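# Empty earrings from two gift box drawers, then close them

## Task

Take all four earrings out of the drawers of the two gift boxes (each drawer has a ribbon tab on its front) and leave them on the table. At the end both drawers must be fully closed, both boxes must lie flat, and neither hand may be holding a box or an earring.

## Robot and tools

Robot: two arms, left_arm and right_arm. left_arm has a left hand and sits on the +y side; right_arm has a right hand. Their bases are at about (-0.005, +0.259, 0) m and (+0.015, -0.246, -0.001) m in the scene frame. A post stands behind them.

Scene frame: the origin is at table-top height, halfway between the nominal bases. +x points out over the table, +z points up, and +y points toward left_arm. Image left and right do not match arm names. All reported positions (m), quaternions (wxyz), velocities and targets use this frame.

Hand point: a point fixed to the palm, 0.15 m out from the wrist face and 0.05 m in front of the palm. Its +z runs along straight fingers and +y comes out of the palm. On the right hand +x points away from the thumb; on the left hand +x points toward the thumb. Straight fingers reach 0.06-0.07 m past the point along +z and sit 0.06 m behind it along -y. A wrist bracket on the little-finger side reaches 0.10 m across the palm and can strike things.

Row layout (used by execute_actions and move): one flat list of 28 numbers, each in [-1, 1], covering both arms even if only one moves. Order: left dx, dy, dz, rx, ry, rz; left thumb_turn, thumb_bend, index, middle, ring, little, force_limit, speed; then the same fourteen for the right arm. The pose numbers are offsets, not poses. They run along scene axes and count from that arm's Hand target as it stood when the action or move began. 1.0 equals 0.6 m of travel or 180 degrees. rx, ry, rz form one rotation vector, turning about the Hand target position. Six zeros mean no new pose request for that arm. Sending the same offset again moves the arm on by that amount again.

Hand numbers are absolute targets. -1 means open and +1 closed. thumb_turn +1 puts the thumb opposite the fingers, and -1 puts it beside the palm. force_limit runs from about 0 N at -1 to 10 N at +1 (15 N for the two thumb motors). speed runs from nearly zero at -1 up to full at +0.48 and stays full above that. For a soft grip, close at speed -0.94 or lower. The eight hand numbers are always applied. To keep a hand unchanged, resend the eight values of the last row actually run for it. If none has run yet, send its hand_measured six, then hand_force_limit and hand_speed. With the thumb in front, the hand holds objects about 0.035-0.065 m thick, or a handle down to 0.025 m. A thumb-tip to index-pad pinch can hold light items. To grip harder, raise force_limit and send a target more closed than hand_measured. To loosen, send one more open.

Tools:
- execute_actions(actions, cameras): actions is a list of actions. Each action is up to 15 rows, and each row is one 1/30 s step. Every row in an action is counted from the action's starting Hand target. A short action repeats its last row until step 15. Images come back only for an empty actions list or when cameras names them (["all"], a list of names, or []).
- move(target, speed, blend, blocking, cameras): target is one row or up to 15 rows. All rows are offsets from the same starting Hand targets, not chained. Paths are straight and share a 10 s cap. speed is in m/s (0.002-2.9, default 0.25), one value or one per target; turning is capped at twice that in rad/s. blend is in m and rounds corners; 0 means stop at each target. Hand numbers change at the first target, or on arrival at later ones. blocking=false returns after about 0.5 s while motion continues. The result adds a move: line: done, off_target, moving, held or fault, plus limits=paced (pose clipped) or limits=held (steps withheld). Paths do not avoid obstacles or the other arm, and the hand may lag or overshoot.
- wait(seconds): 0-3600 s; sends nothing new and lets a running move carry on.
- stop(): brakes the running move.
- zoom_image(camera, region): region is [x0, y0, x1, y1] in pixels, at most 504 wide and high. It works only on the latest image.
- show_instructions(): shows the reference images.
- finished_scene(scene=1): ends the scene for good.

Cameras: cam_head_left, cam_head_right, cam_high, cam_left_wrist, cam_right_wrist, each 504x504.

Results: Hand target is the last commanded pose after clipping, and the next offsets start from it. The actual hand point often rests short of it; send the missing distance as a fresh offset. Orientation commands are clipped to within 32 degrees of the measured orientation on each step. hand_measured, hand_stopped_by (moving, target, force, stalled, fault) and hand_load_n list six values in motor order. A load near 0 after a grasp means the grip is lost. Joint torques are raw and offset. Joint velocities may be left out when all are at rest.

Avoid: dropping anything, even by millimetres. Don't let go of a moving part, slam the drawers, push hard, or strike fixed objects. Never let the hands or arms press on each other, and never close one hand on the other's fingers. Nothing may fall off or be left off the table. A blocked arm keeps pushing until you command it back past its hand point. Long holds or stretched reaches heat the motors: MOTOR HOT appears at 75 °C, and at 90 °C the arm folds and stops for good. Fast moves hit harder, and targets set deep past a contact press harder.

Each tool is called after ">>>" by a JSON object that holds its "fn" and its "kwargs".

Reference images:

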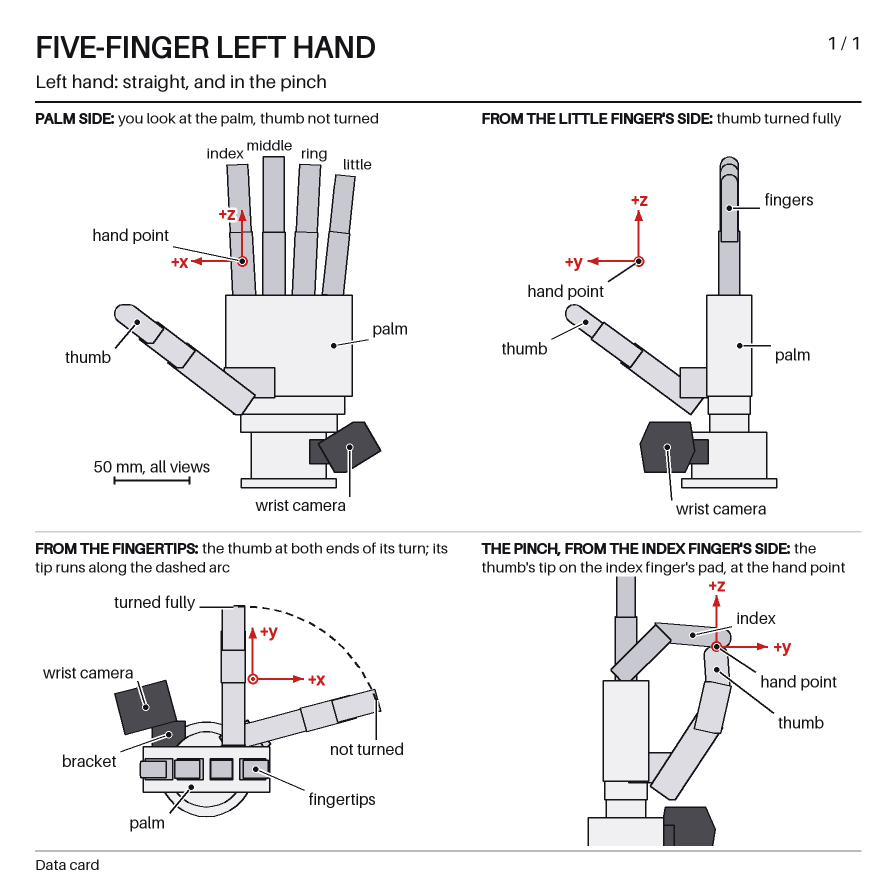

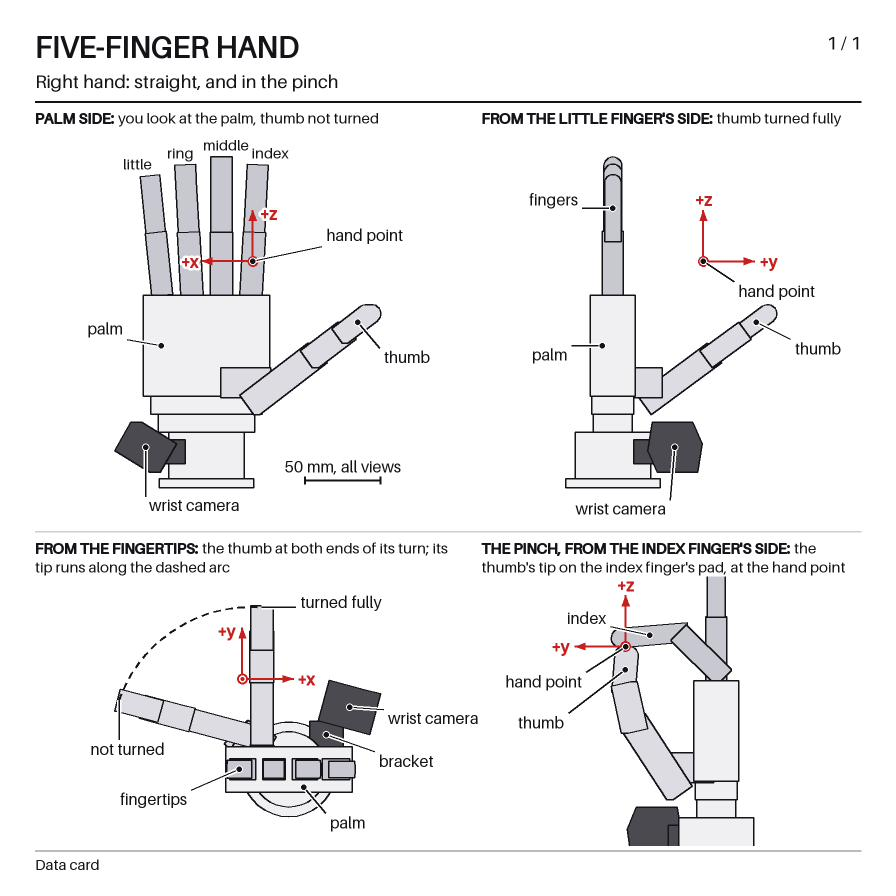

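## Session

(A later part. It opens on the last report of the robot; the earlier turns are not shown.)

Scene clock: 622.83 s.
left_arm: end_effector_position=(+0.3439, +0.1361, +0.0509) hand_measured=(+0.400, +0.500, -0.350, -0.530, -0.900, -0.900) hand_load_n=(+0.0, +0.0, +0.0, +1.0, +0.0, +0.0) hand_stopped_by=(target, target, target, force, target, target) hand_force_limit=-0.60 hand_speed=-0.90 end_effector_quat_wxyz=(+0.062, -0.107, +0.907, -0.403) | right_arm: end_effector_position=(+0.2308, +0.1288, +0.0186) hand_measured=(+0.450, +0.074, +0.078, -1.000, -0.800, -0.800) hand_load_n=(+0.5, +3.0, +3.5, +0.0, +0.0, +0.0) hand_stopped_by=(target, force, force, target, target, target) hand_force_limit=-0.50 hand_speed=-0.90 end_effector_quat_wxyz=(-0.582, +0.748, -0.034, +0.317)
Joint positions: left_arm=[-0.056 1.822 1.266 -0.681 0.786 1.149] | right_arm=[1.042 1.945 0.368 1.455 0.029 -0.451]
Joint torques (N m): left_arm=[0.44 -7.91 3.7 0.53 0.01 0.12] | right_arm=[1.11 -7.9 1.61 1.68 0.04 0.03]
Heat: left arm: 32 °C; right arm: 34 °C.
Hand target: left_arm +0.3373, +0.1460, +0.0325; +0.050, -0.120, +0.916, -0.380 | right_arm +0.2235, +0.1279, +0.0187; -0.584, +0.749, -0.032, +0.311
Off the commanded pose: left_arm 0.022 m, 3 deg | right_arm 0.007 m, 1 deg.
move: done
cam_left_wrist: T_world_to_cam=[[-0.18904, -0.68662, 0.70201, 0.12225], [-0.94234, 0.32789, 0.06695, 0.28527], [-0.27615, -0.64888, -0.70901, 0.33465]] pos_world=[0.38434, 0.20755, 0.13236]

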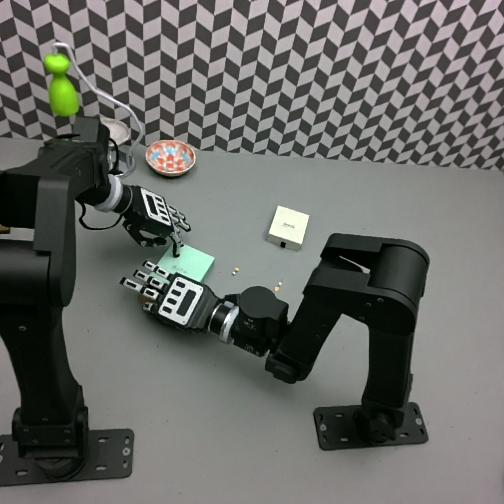

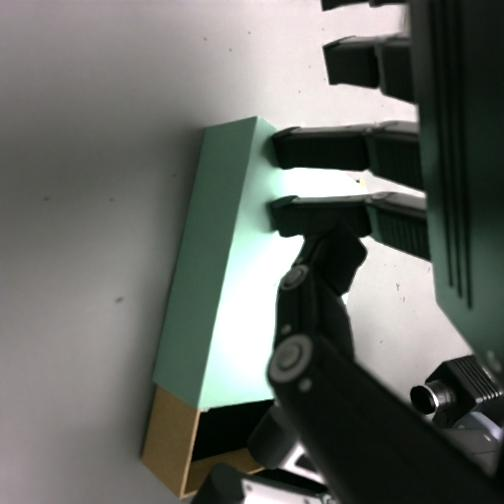

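>>> {"fn": "move", "kwargs": {"target": [[0.0,0.0,0.0,0,0,0,0.4,0.5,-0.35,-0.4,-0.9,-0.9,-0.6,-0.9,-0.0525,0.0256,-0.002,0,0,0,0.45,0.1,0.2,-1,-0.8,-0.8,-0.5,-0.9]], "speed": 0.03, "cameras": ["cam_head_left","cam_head_right","cam_left_wrist","cam_high"]}}

>>> {"fn": "zoom_image", "kwargs": {"camera": "cam_head_left", "region": [100, 200, 250, 350]}}

>>> {"fn": "zoom_image", "kwargs": {"camera": "cam_high", "region": [200, 180, 360, 340]}}

Scene clock: 625.33 s.
left_arm: end_effector_position=(+0.3439, +0.1361, +0.0509) hand_measured=(+0.400, +0.500, -0.350, -0.530, -0.900, -0.900) hand_load_n=(+0.0, +0.0, +0.0, +1.0, +0.0, +0.0) hand_stopped_by=(target, target, target, force, target, target) hand_force_limit=-0.60 hand_speed=-0.90 end_effector_quat_wxyz=(+0.062, -0.107, +0.907, -0.403) | right_arm: end_effector_position=(+0.1978, +0.1443, +0.0189) hand_measured=(+0.450, +0.074, +0.078, -1.000, -0.800, -0.800) hand_load_n=(+0.5, +3.0, +3.5, +0.0, +0.0, +0.0) hand_stopped_by=(target, force, force, target, target, target) hand_force_limit=-0.50 hand_speed=-0.90 end_effector_quat_wxyz=(-0.583, +0.748, -0.033, +0.316)
Joint positions: left_arm=[-0.056 1.822 1.266 -0.681 0.786 1.149] | right_arm=[1.186 1.945 0.367 1.456 0.168 -0.432]
Joint torques (N m): left_arm=[0.46 -7.9 3.7 0.53 0.03 0.11] | right_arm=[0.99 -7.2 1.98 1.68 0.06 0.01]
Heat: left arm: 32 °C; right arm: 34 °C.
Hand target: left_arm +0.3373, +0.1460, +0.0325; +0.050, -0.120, +0.916, -0.380 | right_arm +0.1920, +0.1432, +0.0175; -0.584, +0.749, -0.033, +0.311
Off the commanded pose: left_arm 0.022 m, 3 deg | right_arm 0.006 m, 1 deg.
move: done
cam_left_wrist: T_world_to_cam=[[-0.18904, -0.68662, 0.70201, 0.12225], [-0.94234, 0.32789, 0.06695, 0.28527], [-0.27615, -0.64888, -0.70901, 0.33465]] pos_world=[0.38434, 0.20755, 0.13236]
Images, in order (width x height): cam_head_left 504x504, cam_head_right 504x504, cam_high 504x504, cam_left_wrist 504x504.

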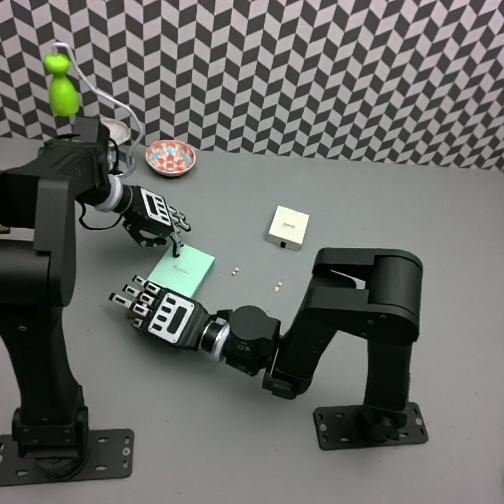

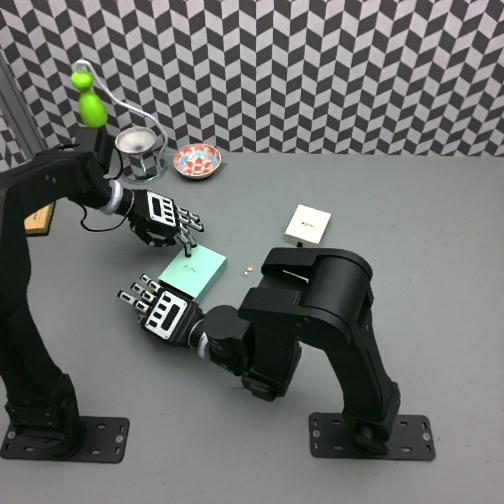

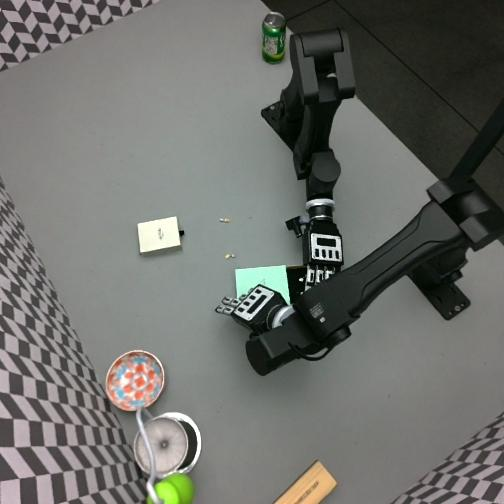

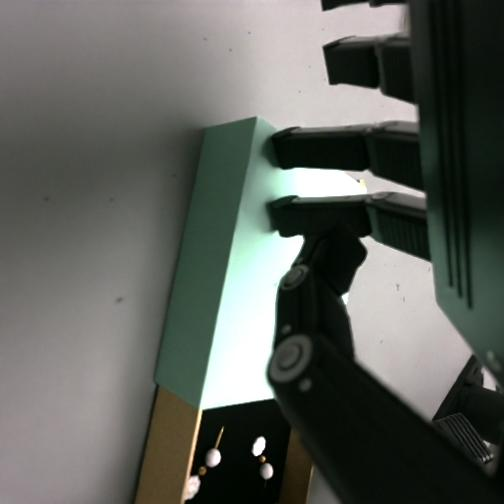

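Scaled by 3.360 from the camera's image (finer frame: 720x720).

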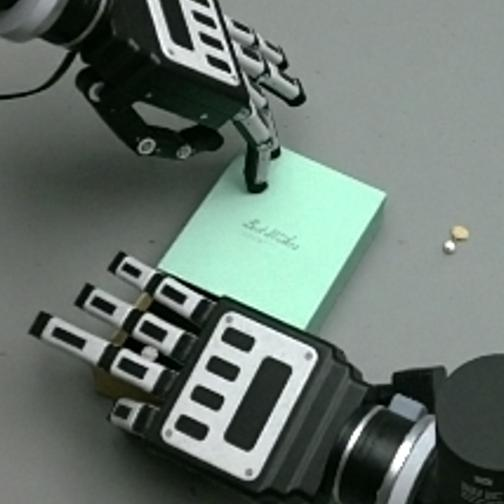

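Scaled by 3.150 from the camera's image (finer frame: 720x720).

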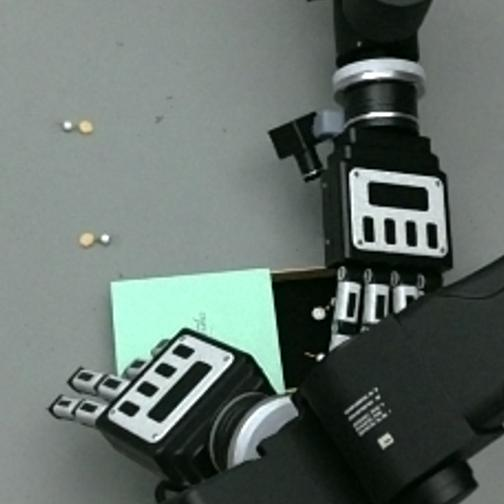

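>>> {"fn": "move", "kwargs": {"target": [[0.0,0.0,0.0,0,0,0,0.4,0.5,-0.35,-0.4,-0.9,-0.9,-0.6,-0.9,0,0,0,0,0,0,0.45,-0.15,-0.2,-1,-0.8,-0.8,-0.5,-0.7],[0.0,0.0,0.0,0,0,0,0.4,0.5,-0.6,-0.65,-0.9,-0.9,-0.6,-0.5,0,0,0,0,0,0,0.45,-0.15,-0.2,-1,-0.8,-0.8,-0.5,-0.7],[0.03,0.08,0.16,0,0,0,0.4,0.5,-0.6,-0.65,-0.9,-0.9,-0.6,-0.5,-0.02,0.0,0.15,0,0,0,0.45,-0.15,-0.2,-1,-0.8,-0.8,-0.5,-0.7],[0.03,0.16,0.25,0,0,0,0.4,0.5,-0.6,-0.65,-0.9,-0.9,-0.6,-0.5,-0.03,-0.20,0.2,0,0,0,0.45,-0.15,-0.2,-1,-0.8,-0.8,-0.5,-0.7]], "speed": 0.12, "cameras": ["cam_head_left","cam_head_right","cam_left_wrist","cam_high"]}}

>>> {"fn": "zoom_image", "kwargs": {"camera": "cam_head_left", "region": [100, 200, 250, 350]}}

>>> {"fn": "zoom_image", "kwargs": {"camera": "cam_high", "region": [200, 220, 360, 380]}}

Scene clock: 633.97 s.
left_arm: end_effector_position=(+0.3522, +0.2398, +0.1861) hand_measured=(+0.400, +0.500, -0.600, -0.650, -0.900, -0.900) hand_load_n=(+0.0, +0.0, +0.0, +0.0, +0.0, -0.5) hand_stopped_by=(target, target, target, target, target, target) hand_force_limit=-0.60 hand_speed=-0.50 end_effector_quat_wxyz=(+0.064, -0.119, +0.917, -0.376) | right_arm: end_effector_position=(+0.1726, +0.0253, +0.1364) hand_measured=(+0.450, -0.150, -0.200, -1.000, -0.800, -0.800) hand_load_n=(+0.0, +0.0, +0.0, +0.0, +0.0, +0.0) hand_stopped_by=(target, target, target, target, target, target) hand_force_limit=-0.50 hand_speed=-0.70 end_effector_quat_wxyz=(-0.586, +0.748, -0.034, +0.309)
Joint positions: left_arm=[0.204 1.959 2.031 -1.56 0.779 1.491] | right_arm=[1.013 0.63 0.242 0.265 -0.015 -0.443]
Joint torques (N m): left_arm=[0.61 -7.91 7.05 0.07 0.53 0.12] | right_arm=[-0.99 -0.96 7.01 1.52 -0.08 -0.14]
Heat: left arm: 31 °C; right arm: 33 °C.
Hand target: left_arm +0.3553, +0.2421, +0.1825; +0.050, -0.120, +0.916, -0.380 | right_arm +0.1741, +0.0232, +0.1376; -0.584, +0.749, -0.033, +0.311
Off the commanded pose: left_arm 0.005 m, 2 deg | right_arm 0.003 m, 0 deg.
joint sent to its limit (left arm) — joint 4 (wrist pitch), lower limit. The joint targets still meet the commanded pose.
move: done; target 2's new numbers were sent with left_arm's hand 0.022 m and 3 deg from that target
cam_left_wrist: T_world_to_cam=[[-0.16241, -0.72907, 0.66489, 0.1078], [-0.94909, 0.29974, 0.09684, 0.25361], [-0.2699, -0.61531, -0.74063, 0.49568]] pos_world=[0.39199, 0.30757, 0.27088]
Images, in order (width x height): cam_head_left 504x504, cam_head_right 504x504, cam_high 504x504, cam_left_wrist 504x504.

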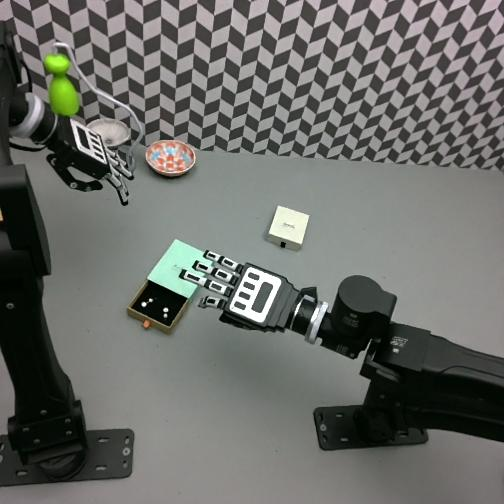

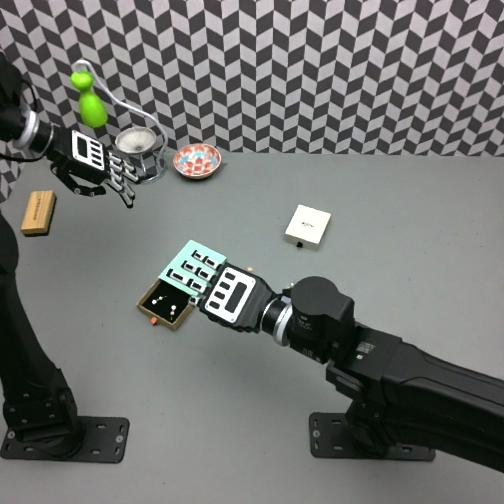

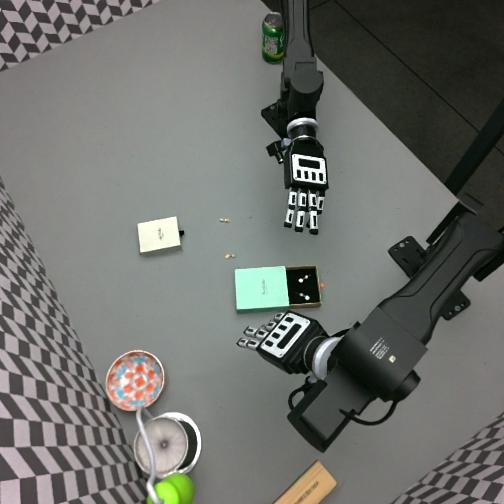

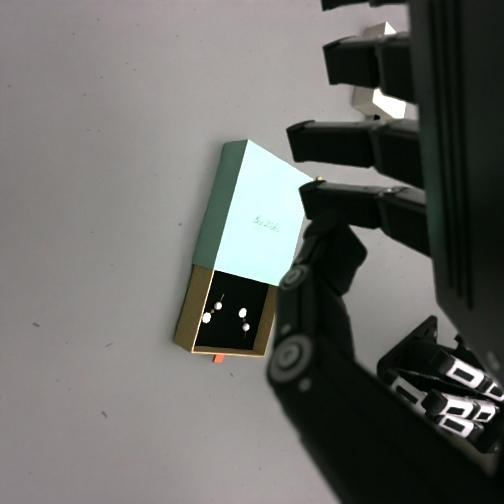

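Scaled by 3.360 from the camera's image (finer frame: 720x720).

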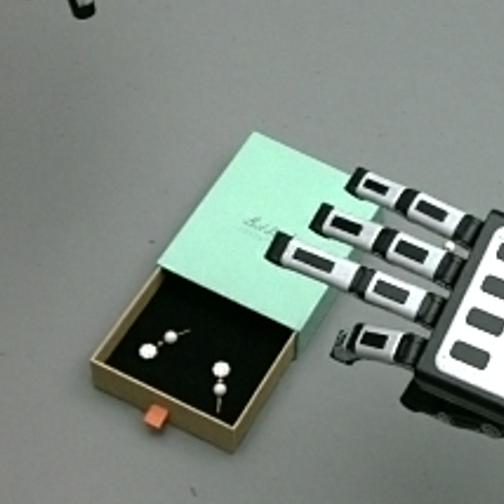

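Scaled by 3.150 from the camera's image (finer frame: 720x720).

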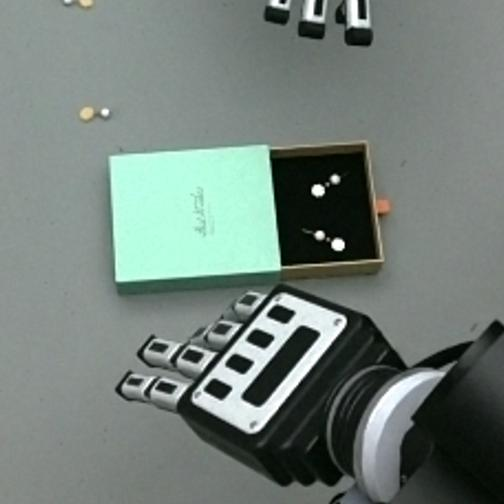

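>>> {"fn": "move", "kwargs": {"target": [[-0.15,0.25,0.05,0,0,0,0.4,0.5,-0.6,-0.65,-0.9,-0.9,-0.6,-0.5,0.0945,0.0835,-0.0627,0.1045,0.1029,-0.0029,0.45,-0.15,-0.2,-1,-1,-1,-0.5,-0.7]], "speed": 0.15, "cameras": ["cam_head_left","cam_head_right","cam_right_wrist","cam_high"]}}

>>> {"fn": "zoom_image", "kwargs": {"camera": "cam_right_wrist", "region": [150, 180, 450, 480]}}

>>> {"fn": "zoom_image", "kwargs": {"camera": "cam_head_left", "region": [100, 200, 250, 350]}}

Scene clock: 641.70 s.
left_arm: end_effector_position=(+0.2732, +0.3941, +0.2116) hand_measured=(+0.400, +0.500, -0.600, -0.650, -0.900, -0.900) hand_load_n=(+0.0, +0.0, +0.0, +0.0, +0.0, -0.5) hand_stopped_by=(target, target, target, target, target, target) hand_force_limit=-0.60 hand_speed=-0.50 end_effector_quat_wxyz=(+0.217, -0.187, +0.918, -0.275) | right_arm: end_effector_position=(+0.2326, +0.0783, +0.1126) hand_measured=(+0.450, -0.150, -0.200, -1.000, -1.000, -1.000) hand_load_n=(+0.0, +0.0, +0.0, +0.0, +0.0, +0.0) hand_stopped_by=(target, target, target, target, target, target) hand_force_limit=-0.50 hand_speed=-0.70 end_effector_quat_wxyz=(+0.693, -0.675, +0.170, -0.187)
Joint positions: left_arm=[0.685 1.656 1.797 -1.561 0.702 1.808] | right_arm=[0.737 1.49 0.222 1.298 -0.309 -0.008]
Joint torques (N m): left_arm=[0.47 -9.1 3.67 0.19 0.36 0.12] | right_arm=[-0.98 -2.73 2.81 1.68 -0.08 0.05]
Heat: left arm: 31 °C; right arm: 33 °C.
Hand target: left_arm +0.2653, +0.3920, +0.2125; +0.050, -0.120, +0.916, -0.380 | right_arm +0.2308, +0.0733, +0.0999; +0.684, -0.684, +0.179, -0.180
Off the commanded pose: left_arm 0.008 m, 24 deg | right_arm 0.014 m, 2 deg.
joint sent to its limit (left arm) — joint 4 (wrist pitch), lower limit. The joint targets are off in orientation, not in position.
move: off_target (left_arm, right_arm)
cam_right_wrist: T_world_to_cam=[[0.30125, -0.12582, -0.94521, 0.04302], [-0.9533, -0.01729, -0.30153, 0.26127], [0.0216, 0.9919, -0.12515, 0.04791]] pos_world=[0.23508, -0.03759, 0.12545]
Images, in order (width x height): cam_head_left 504x504, cam_head_right 504x504, cam_high 504x504, cam_right_wrist 504x504.

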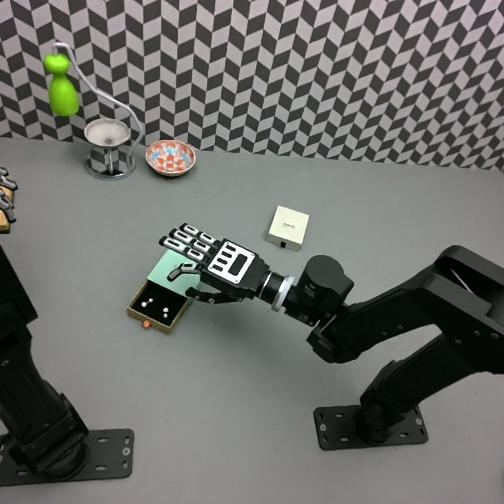

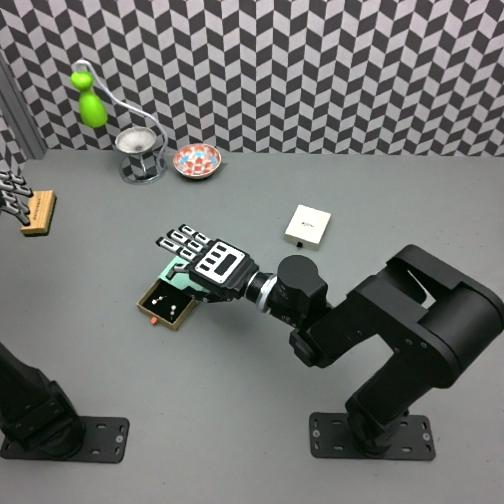

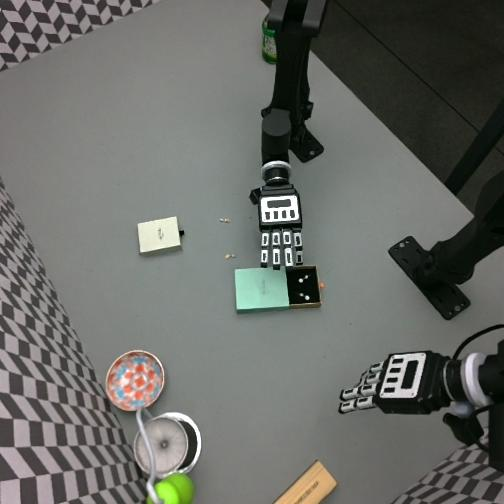

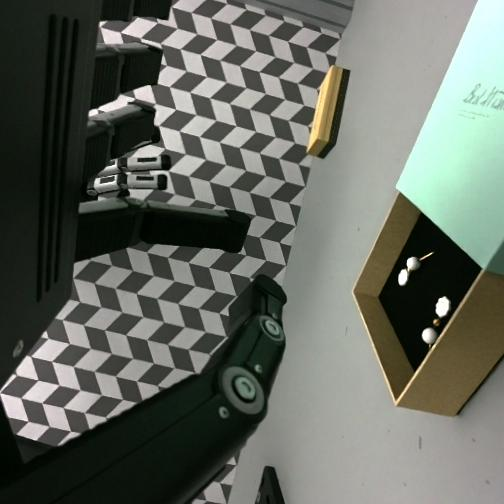

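Scaled by 1.680 from the camera's image (finer frame: 720x720).

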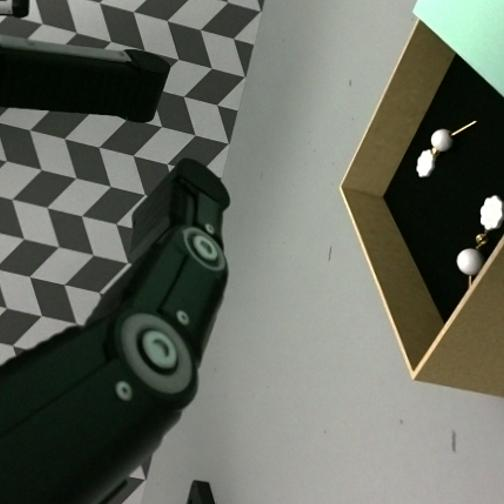

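Scaled by 3.360 from the camera's image (finer frame: 720x720).

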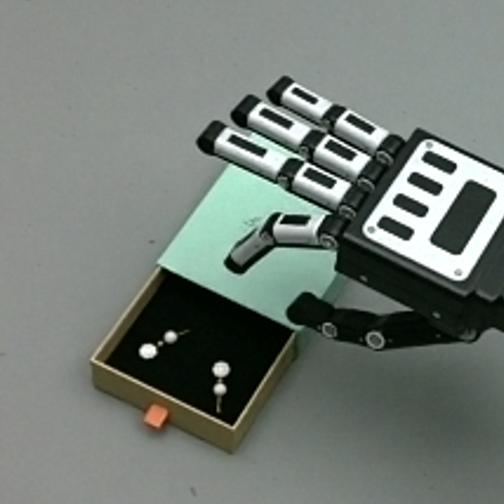

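>>> {"fn": "move", "kwargs": {"target": [[0,0,0,0,0,0,0.4,0.5,-0.6,-0.65,-0.9,-0.9,-0.6,-0.5,0.006,-0.014,-0.085,0,0,0,0.45,-0.15,-0.2,-1,-1,-1,-0.5,-0.7]], "speed": 0.08, "cameras": ["cam_head_left","cam_head_right","cam_right_wrist","cam_high"]}}

>>> {"fn": "zoom_image", "kwargs": {"camera": "cam_right_wrist", "region": [150, 150, 450, 450]}}

>>> {"fn": "zoom_image", "kwargs": {"camera": "cam_head_left", "region": [110, 230, 230, 350]}}

>>> {"fn": "zoom_image", "kwargs": {"camera": "cam_high", "region": [220, 200, 340, 320]}}

Scene clock: 645.77 s.
left_arm: end_effector_position=(+0.2731, +0.3941, +0.2115) hand_measured=(+0.400, +0.500, -0.600, -0.650, -0.900, -0.900) hand_load_n=(+0.0, +0.0, +0.0, +0.0, +0.0, +0.0) hand_stopped_by=(target, target, target, target, target, target) hand_force_limit=-0.60 hand_speed=-0.50 end_effector_quat_wxyz=(+0.217, -0.187, +0.918, -0.275) | right_arm: end_effector_position=(+0.2345, +0.0691, +0.0584) hand_measured=(+0.450, -0.150, -0.200, -1.000, -1.000, -1.000) hand_load_n=(+0.0, +0.0, +0.0, +0.0, +0.0, +0.0) hand_stopped_by=(target, target, target, target, target, target) hand_force_limit=-0.50 hand_speed=-0.70 end_effector_quat_wxyz=(+0.670, -0.698, +0.179, -0.177)
Joint positions: left_arm=[0.685 1.656 1.797 -1.561 0.702 1.808] | right_arm=[0.699 1.784 0.184 1.559 -0.35 -0.021]
Joint torques (N m): left_arm=[0.44 -9.07 3.66 0.19 0.35 0.11] | right_arm=[-0.98 -3.41 2.14 1.68 -0.11 -0.1]
Heat: left arm: 32 °C; right arm: 34 °C.
Hand target: left_arm +0.2653, +0.3920, +0.2125; +0.050, -0.120, +0.916, -0.380 | right_arm +0.2343, +0.0649, +0.0488; +0.684, -0.684, +0.179, -0.180
Off the commanded pose: left_arm 0.008 m, 24 deg | right_arm 0.010 m, 2 deg.
joint sent to its limit (left arm) — joint 4 (wrist pitch), lower limit. The joint targets are off in orientation, not in position.
joint sent to its limit (right arm) — joint 4 (wrist pitch), upper limit. The joint targets are off in orientation, not in position.
move: done
cam_right_wrist: T_world_to_cam=[[0.26139, -0.17661, -0.94894, 0.00313], [-0.96515, -0.03479, -0.25938, 0.24815], [0.01279, 0.98367, -0.17955, 0.05601]] pos_world=[0.23797, -0.04591, 0.0774]
Images, in order (width x height): cam_head_left 504x504, cam_head_right 504x504, cam_high 504x504, cam_right_wrist 504x504.

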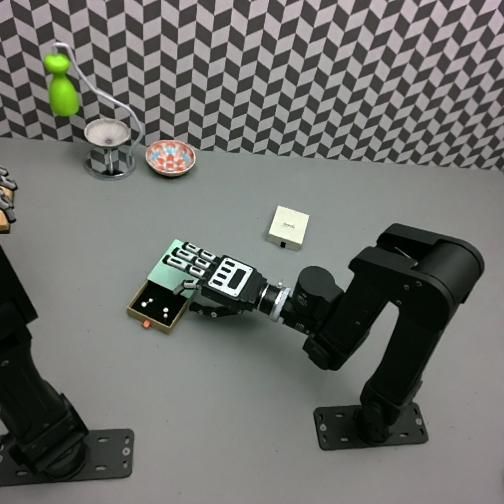

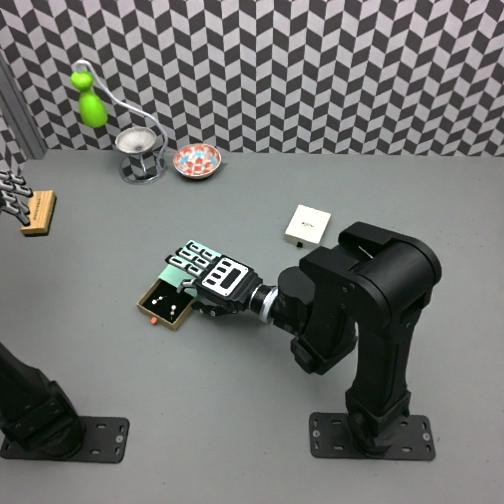

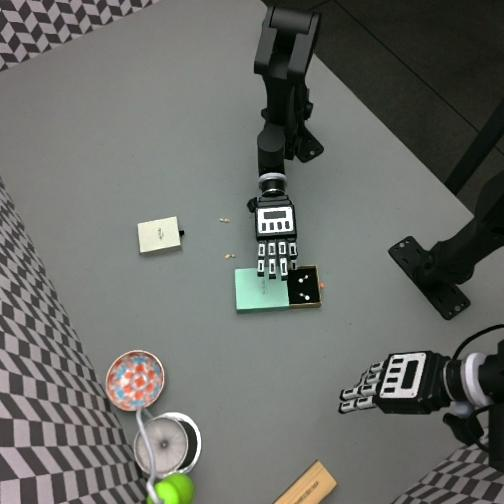

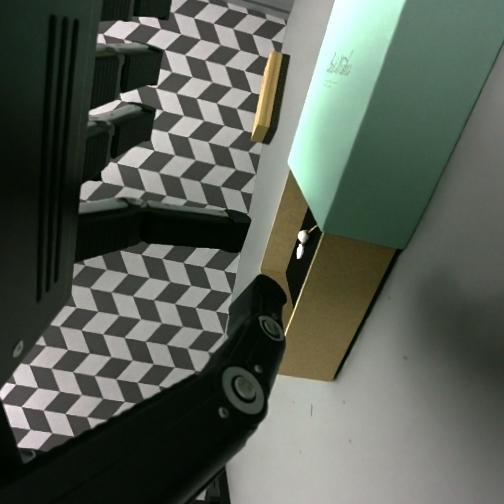

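Scaled by 1.680 from the camera's image (finer frame: 720x720).

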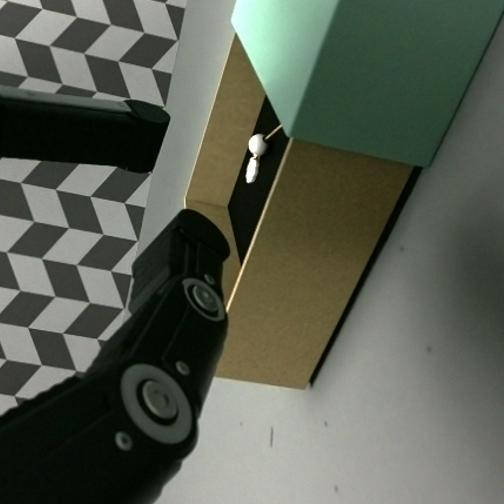

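Scaled by 4.200 from the camera's image (finer frame: 720x720).

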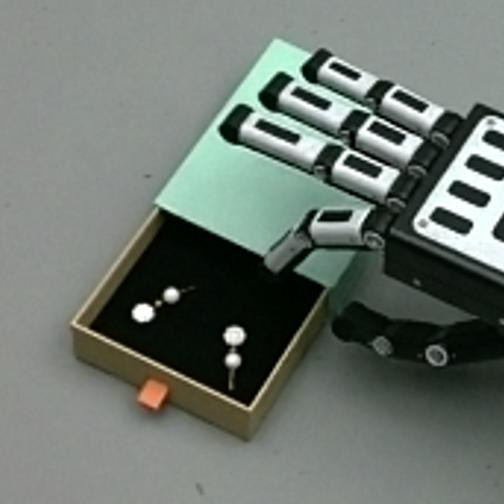

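Scaled by 4.200 from the camera's image (finer frame: 720x720).

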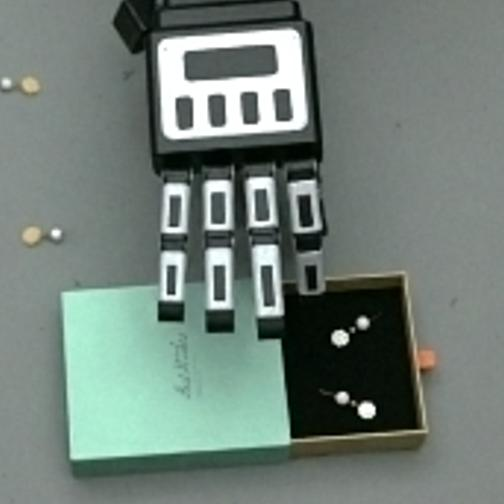

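>>> {"fn": "move", "kwargs": {"target": [[0,0,0,0,0,0,0.4,0.5,-0.6,-0.65,-0.9,-0.9,-0.6,-0.5,0.0043,-0.0025,-0.045,-0.0338,0.0191,0,0.45,-0.15,-0.2,-1,-1,-1,-0.5,-0.7]], "speed": 0.05, "cameras": ["cam_head_left","cam_right_wrist","cam_high"]}}

>>> {"fn": "zoom_image", "kwargs": {"camera": "cam_right_wrist", "region": [150, 150, 450, 450]}}

>>> {"fn": "zoom_image", "kwargs": {"camera": "cam_head_left", "region": [110, 230, 230, 350]}}

Scene clock: 652.17 s.
left_arm: end_effector_position=(+0.2731, +0.3941, +0.2115) hand_measured=(+0.400, +0.500, -0.600, -0.650, -0.900, -0.900) hand_load_n=(+0.0, +0.0, +0.0, +0.0, +0.0, +0.0) hand_stopped_by=(target, target, target, target, target, target) hand_force_limit=-0.60 hand_speed=-0.50 end_effector_quat_wxyz=(+0.217, -0.187, +0.918, -0.275) | right_arm: end_effector_position=(+0.2335, +0.0646, +0.0278) hand_measured=(+0.450, -0.150, -0.200, -1.000, -1.000, -1.000) hand_load_n=(+0.0, +0.0, +0.0, +0.0, -0.5, +0.0) hand_stopped_by=(target, target, target, target, target, target) hand_force_limit=-0.50 hand_speed=-0.70 end_effector_quat_wxyz=(-0.643, +0.723, -0.189, +0.168)
Joint positions: left_arm=[0.685 1.656 1.797 -1.561 0.702 1.808] | right_arm=[0.694 1.878 0.191 1.562 -0.351 -0.043]
Joint torques (N m): left_arm=[0.44 -9.07 3.67 0.19 0.35 0.12] | right_arm=[-0.94 -3.78 3.07 1.66 -0.11 -0.12]
Heat: left arm: 32 °C; right arm: 34 °C.
Hand target: left_arm +0.2653, +0.3920, +0.2125; +0.050, -0.120, +0.916, -0.380 | right_arm +0.2369, +0.0634, +0.0220; -0.641, +0.724, -0.190, +0.169
Off the commanded pose: left_arm 0.008 m, 24 deg | right_arm 0.007 m, 0 deg.
joint sent to its limit (left arm) — joint 4 (wrist pitch), lower limit. The joint targets are off in orientation, not in position.
joint sent to its limit (right arm) — joint 4 (wrist pitch), upper limit. The joint targets still meet the commanded pose.
move: done
cam_right_wrist: T_world_to_cam=[[0.21901, -0.23846, -0.94613, -0.01272], [-0.97571, -0.04808, -0.21374, 0.24116], [0.00547, 0.96996, -0.2432, 0.05936]] pos_world=[0.23776, -0.04902, 0.05395]
Images, in order (width x height): cam_head_left 504x504, cam_high 504x504, cam_right_wrist 504x504.

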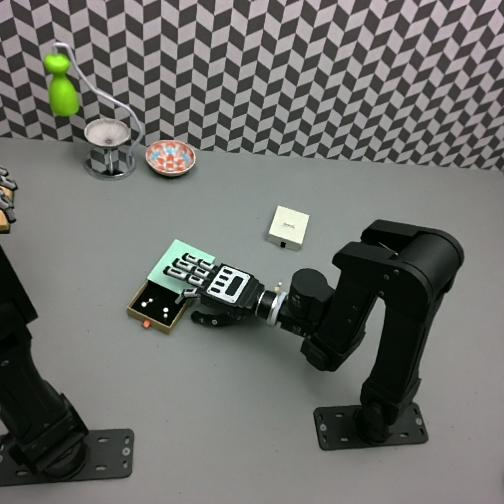

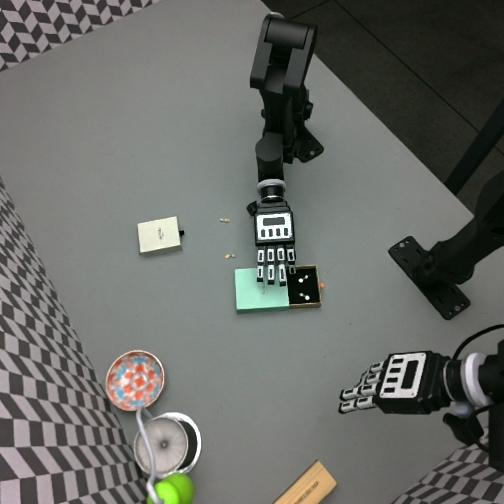

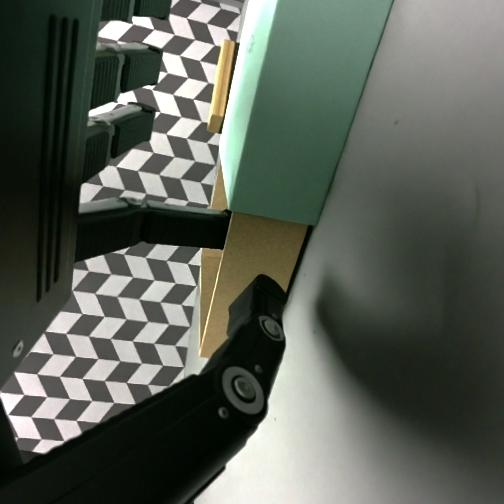

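Scaled by 1.680 from the camera's image (finer frame: 720x720).

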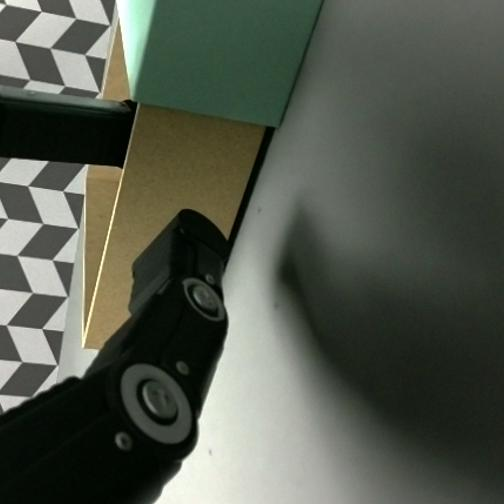

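Scaled by 4.200 from the camera's image (finer frame: 720x720).

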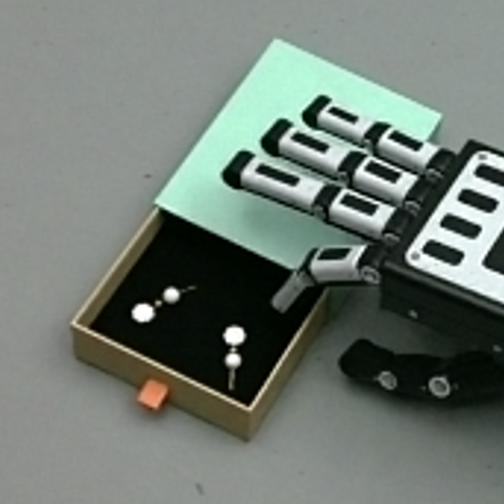

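>>> {"fn": "move", "kwargs": {"target": [[0,0,0,0,0,0,0.4,0.5,-0.6,-0.65,-0.9,-0.9,-0.6,-0.5,0.012,0.018,0,0,0,0,0.45,-0.15,-0.15,-1,-1,-1,-0.5,-0.7]], "speed": 0.03}}

Scene clock: 654.90 s.
left_arm: end_effector_position=(+0.2731, +0.3941, +0.2115) hand_measured=(+0.400, +0.500, -0.600, -0.650, -0.900, -0.900) hand_load_n=(+0.0, +0.0, +0.0, +0.0, +0.0, +0.0) hand_stopped_by=(target, target, target, target, target, target) hand_force_limit=-0.60 hand_speed=-0.50 end_effector_quat_wxyz=(+0.217, -0.187, +0.918, -0.275) | right_arm: end_effector_position=(+0.2443, +0.0732, +0.0318) hand_measured=(+0.450, -0.150, -0.150, -1.000, -1.000, -1.000) hand_load_n=(+0.5, +0.0, +0.0, +0.0, +0.0, +0.0) hand_stopped_by=(target, target, target, target, target, target) hand_force_limit=-0.50 hand_speed=-0.70 end_effector_quat_wxyz=(-0.650, +0.717, -0.185, +0.174)
Joint positions: left_arm=[0.685 1.656 1.797 -1.561 0.702 1.808] | right_arm=[0.694 1.902 0.237 1.562 -0.348 -0.043]
Joint torques (N m): left_arm=[0.42 -9.03 3.7 0.19 0.35 0.12] | right_arm=[0.46 -3.93 3.23 1.51 0.02 -0.07]
Heat: left arm: 32 °C; right arm: 35 °C.
Hand target: left_arm +0.2653, +0.3920, +0.2125; +0.050, -0.120, +0.916, -0.380 | right_arm +0.2441, +0.0742, +0.0219; -0.641, +0.724, -0.190, +0.169
Off the commanded pose: left_arm 0.008 m, 24 deg | right_arm 0.010 m, 1 deg.
joint sent to its limit (left arm) — joint 4 (wrist pitch), lower limit. The joint targets are off in orientation, not in position.
move: done

>>> {"fn": "move", "kwargs": {"target": [[0,0,0,0,0,0,0.4,0.5,-0.6,-0.65,-0.9,-0.9,-0.6,-0.5,0,0,0,0,0,0,0.45,-0.15,0.3,-1,-1,-1,-0.7,-0.9]], "speed": 0.03, "cameras": ["cam_head_left","cam_right_wrist"]}}

>>> {"fn": "zoom_image", "kwargs": {"camera": "cam_head_left", "region": [110, 230, 230, 350]}}

>>> {"fn": "zoom_image", "kwargs": {"camera": "cam_right_wrist", "region": [150, 150, 450, 450]}}

Scene clock: 657.20 s.
left_arm: end_effector_position=(+0.2731, +0.3941, +0.2115) hand_measured=(+0.400, +0.500, -0.600, -0.650, -0.900, -0.900) hand_load_n=(+0.0, +0.0, +0.0, +0.0, +0.0, +0.0) hand_stopped_by=(target, target, target, target, target, target) hand_force_limit=-0.60 hand_speed=-0.50 end_effector_quat_wxyz=(+0.217, -0.187, +0.918, -0.275) | right_arm: end_effector_position=(+0.2447, +0.0730, +0.0318) hand_measured=(+0.450, -0.150, +0.222, -1.000, -1.000, -1.000) hand_load_n=(+0.0, +0.5, +0.5, +0.0, +0.0, +0.0) hand_stopped_by=(target, target, force, target, target, target) hand_force_limit=-0.70 hand_speed=-0.90 end_effector_quat_wxyz=(-0.649, +0.717, -0.186, +0.174)
Joint positions: left_arm=[0.685 1.656 1.797 -1.561 0.702 1.808] | right_arm=[0.694 1.902 0.237 1.562 -0.346 -0.043]
Joint torques (N m): left_arm=[0.44 -9.05 3.69 0.18 0.36 0.12] | right_arm=[0.44 -3.95 3.21 1.49 0.03 -0.06]
Heat: left arm: 32 °C; right arm: 35 °C.
Hand target: left_arm +0.2653, +0.3920, +0.2125; +0.050, -0.120, +0.916, -0.380 | right_arm +0.2441, +0.0742, +0.0219; -0.641, +0.724, -0.190, +0.169
Off the commanded pose: left_arm 0.008 m, 24 deg | right_arm 0.010 m, 1 deg.
joint sent to its limit (left arm) — joint 4 (wrist pitch), lower limit. The joint targets are off in orientation, not in position.
move: done
cam_right_wrist: T_world_to_cam=[[0.23459, -0.22645, -0.94535, -0.01406], [-0.97199, -0.04066, -0.23146, 0.25232], [0.01397, 0.97317, -0.22965, 0.04931]] pos_world=[0.24786, -0.04091, 0.05643]

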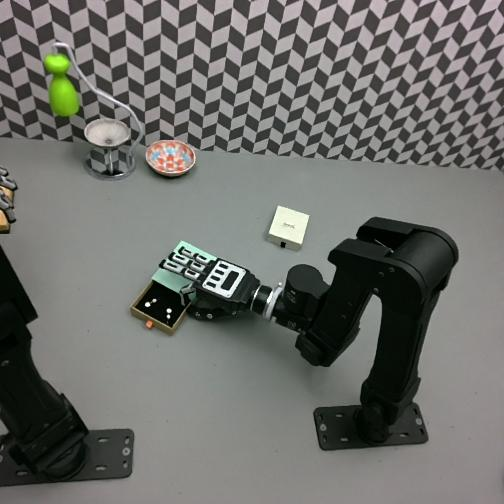

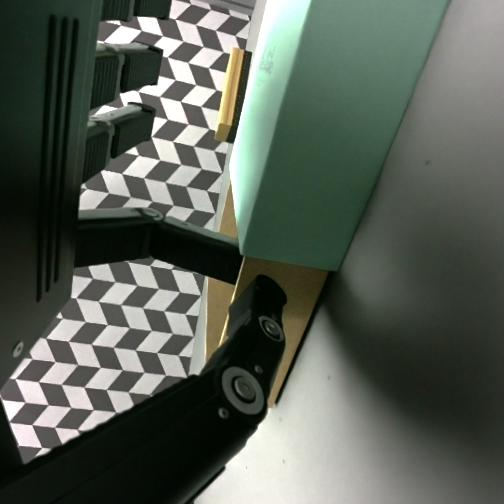

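Scaled by 4.200 from the camera's image (finer frame: 720x720).

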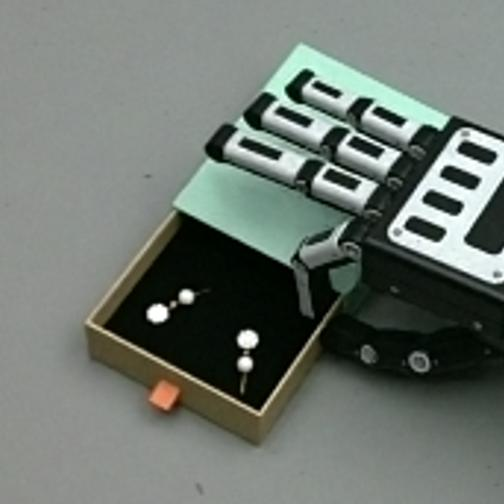

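Scaled by 1.680 from the camera's image (finer frame: 720x720).

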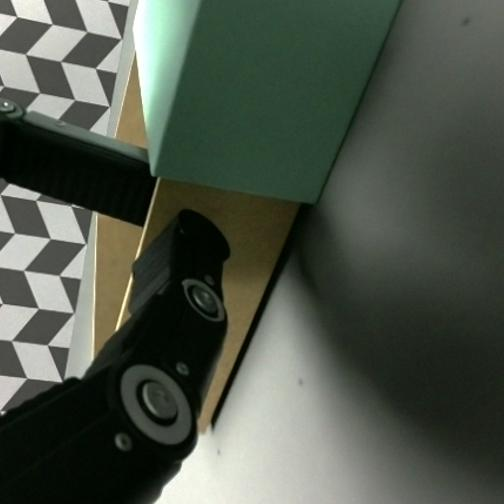

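>>> {"fn": "execute_actions", "kwargs": {"actions": []}}

Scene clock: 660.77 s.
left_arm: end_effector_position=(+0.2731, +0.3941, +0.2115) hand_measured=(+0.400, +0.500, -0.600, -0.650, -0.900, -0.900) hand_load_n=(+0.0, +0.0, +0.0, +0.0, +0.0, +0.0) hand_stopped_by=(target, target, target, target, target, target) hand_force_limit=-0.60 hand_speed=-0.50 end_effector_quat_wxyz=(+0.217, -0.187, +0.918, -0.275) | right_arm: end_effector_position=(+0.2447, +0.0730, +0.0318) hand_measured=(+0.450, -0.150, +0.222, -1.000, -1.000, -1.000) hand_load_n=(+0.0, +0.0, +1.0, -0.5, +0.0, +0.0) hand_stopped_by=(target, target, force, target, target, target) hand_force_limit=-0.70 hand_speed=-0.90 end_effector_quat_wxyz=(-0.649, +0.717, -0.186, +0.174)
Joint positions: left_arm=[0.685 1.656 1.797 -1.561 0.702 1.808] | right_arm=[0.694 1.902 0.237 1.562 -0.346 -0.043]
Joint velocities: within noise
Joint torques (N m): left_arm=[0.43 -9.06 3.66 0.19 0.36 0.12] | right_arm=[0.44 -3.92 3.26 1.51 0.03 -0.06]
Heat: left arm: 32 °C; right arm: 35 °C.
Hand target: left_arm +0.2653, +0.3920, +0.2125; +0.050, -0.120, +0.916, -0.380 | right_arm +0.2441, +0.0742, +0.0219; -0.641, +0.724, -0.190, +0.169
Off the commanded pose: left_arm 0.008 m, 24 deg | right_arm 0.010 m, 1 deg.
camera_calibration:
cam_left_wrist: T_world_to_cam=[[-0.07491, -0.88295, 0.46345, 0.27005], [-0.99642, 0.04799, -0.06963, 0.27721], [0.03924, -0.46701, -0.88338, 0.47542]] pos_world=[0.2778, 0.44716, 0.31412]
cam_right_wrist: T_world_to_cam=[[0.23459, -0.22645, -0.94535, -0.01406], [-0.97199, -0.04066, -0.23146, 0.25232], [0.01397, 0.97317, -0.22965, 0.04931]] pos_world=[0.24786, -0.04091, 0.05643]

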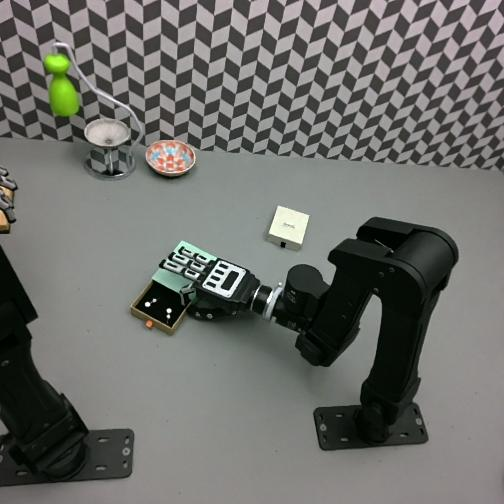

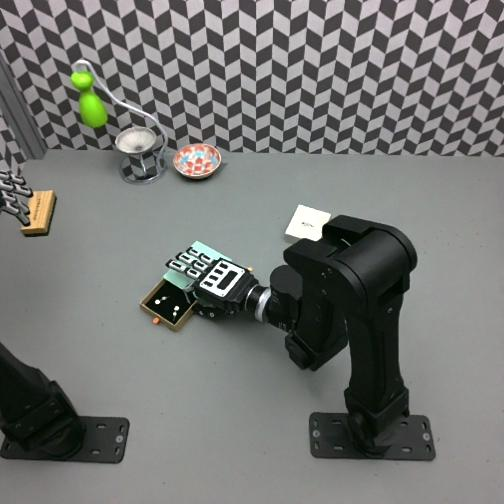

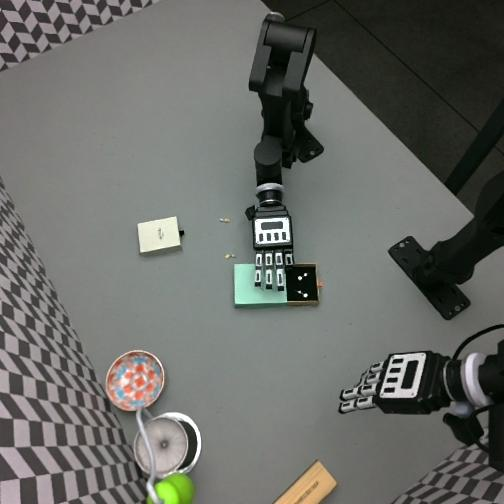

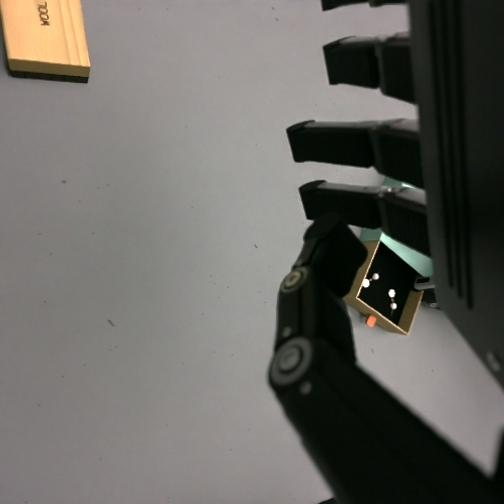

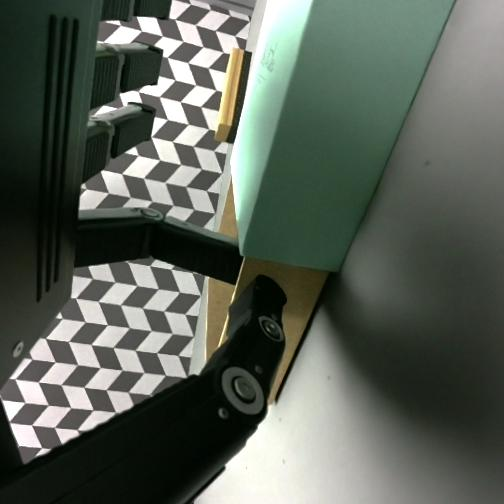

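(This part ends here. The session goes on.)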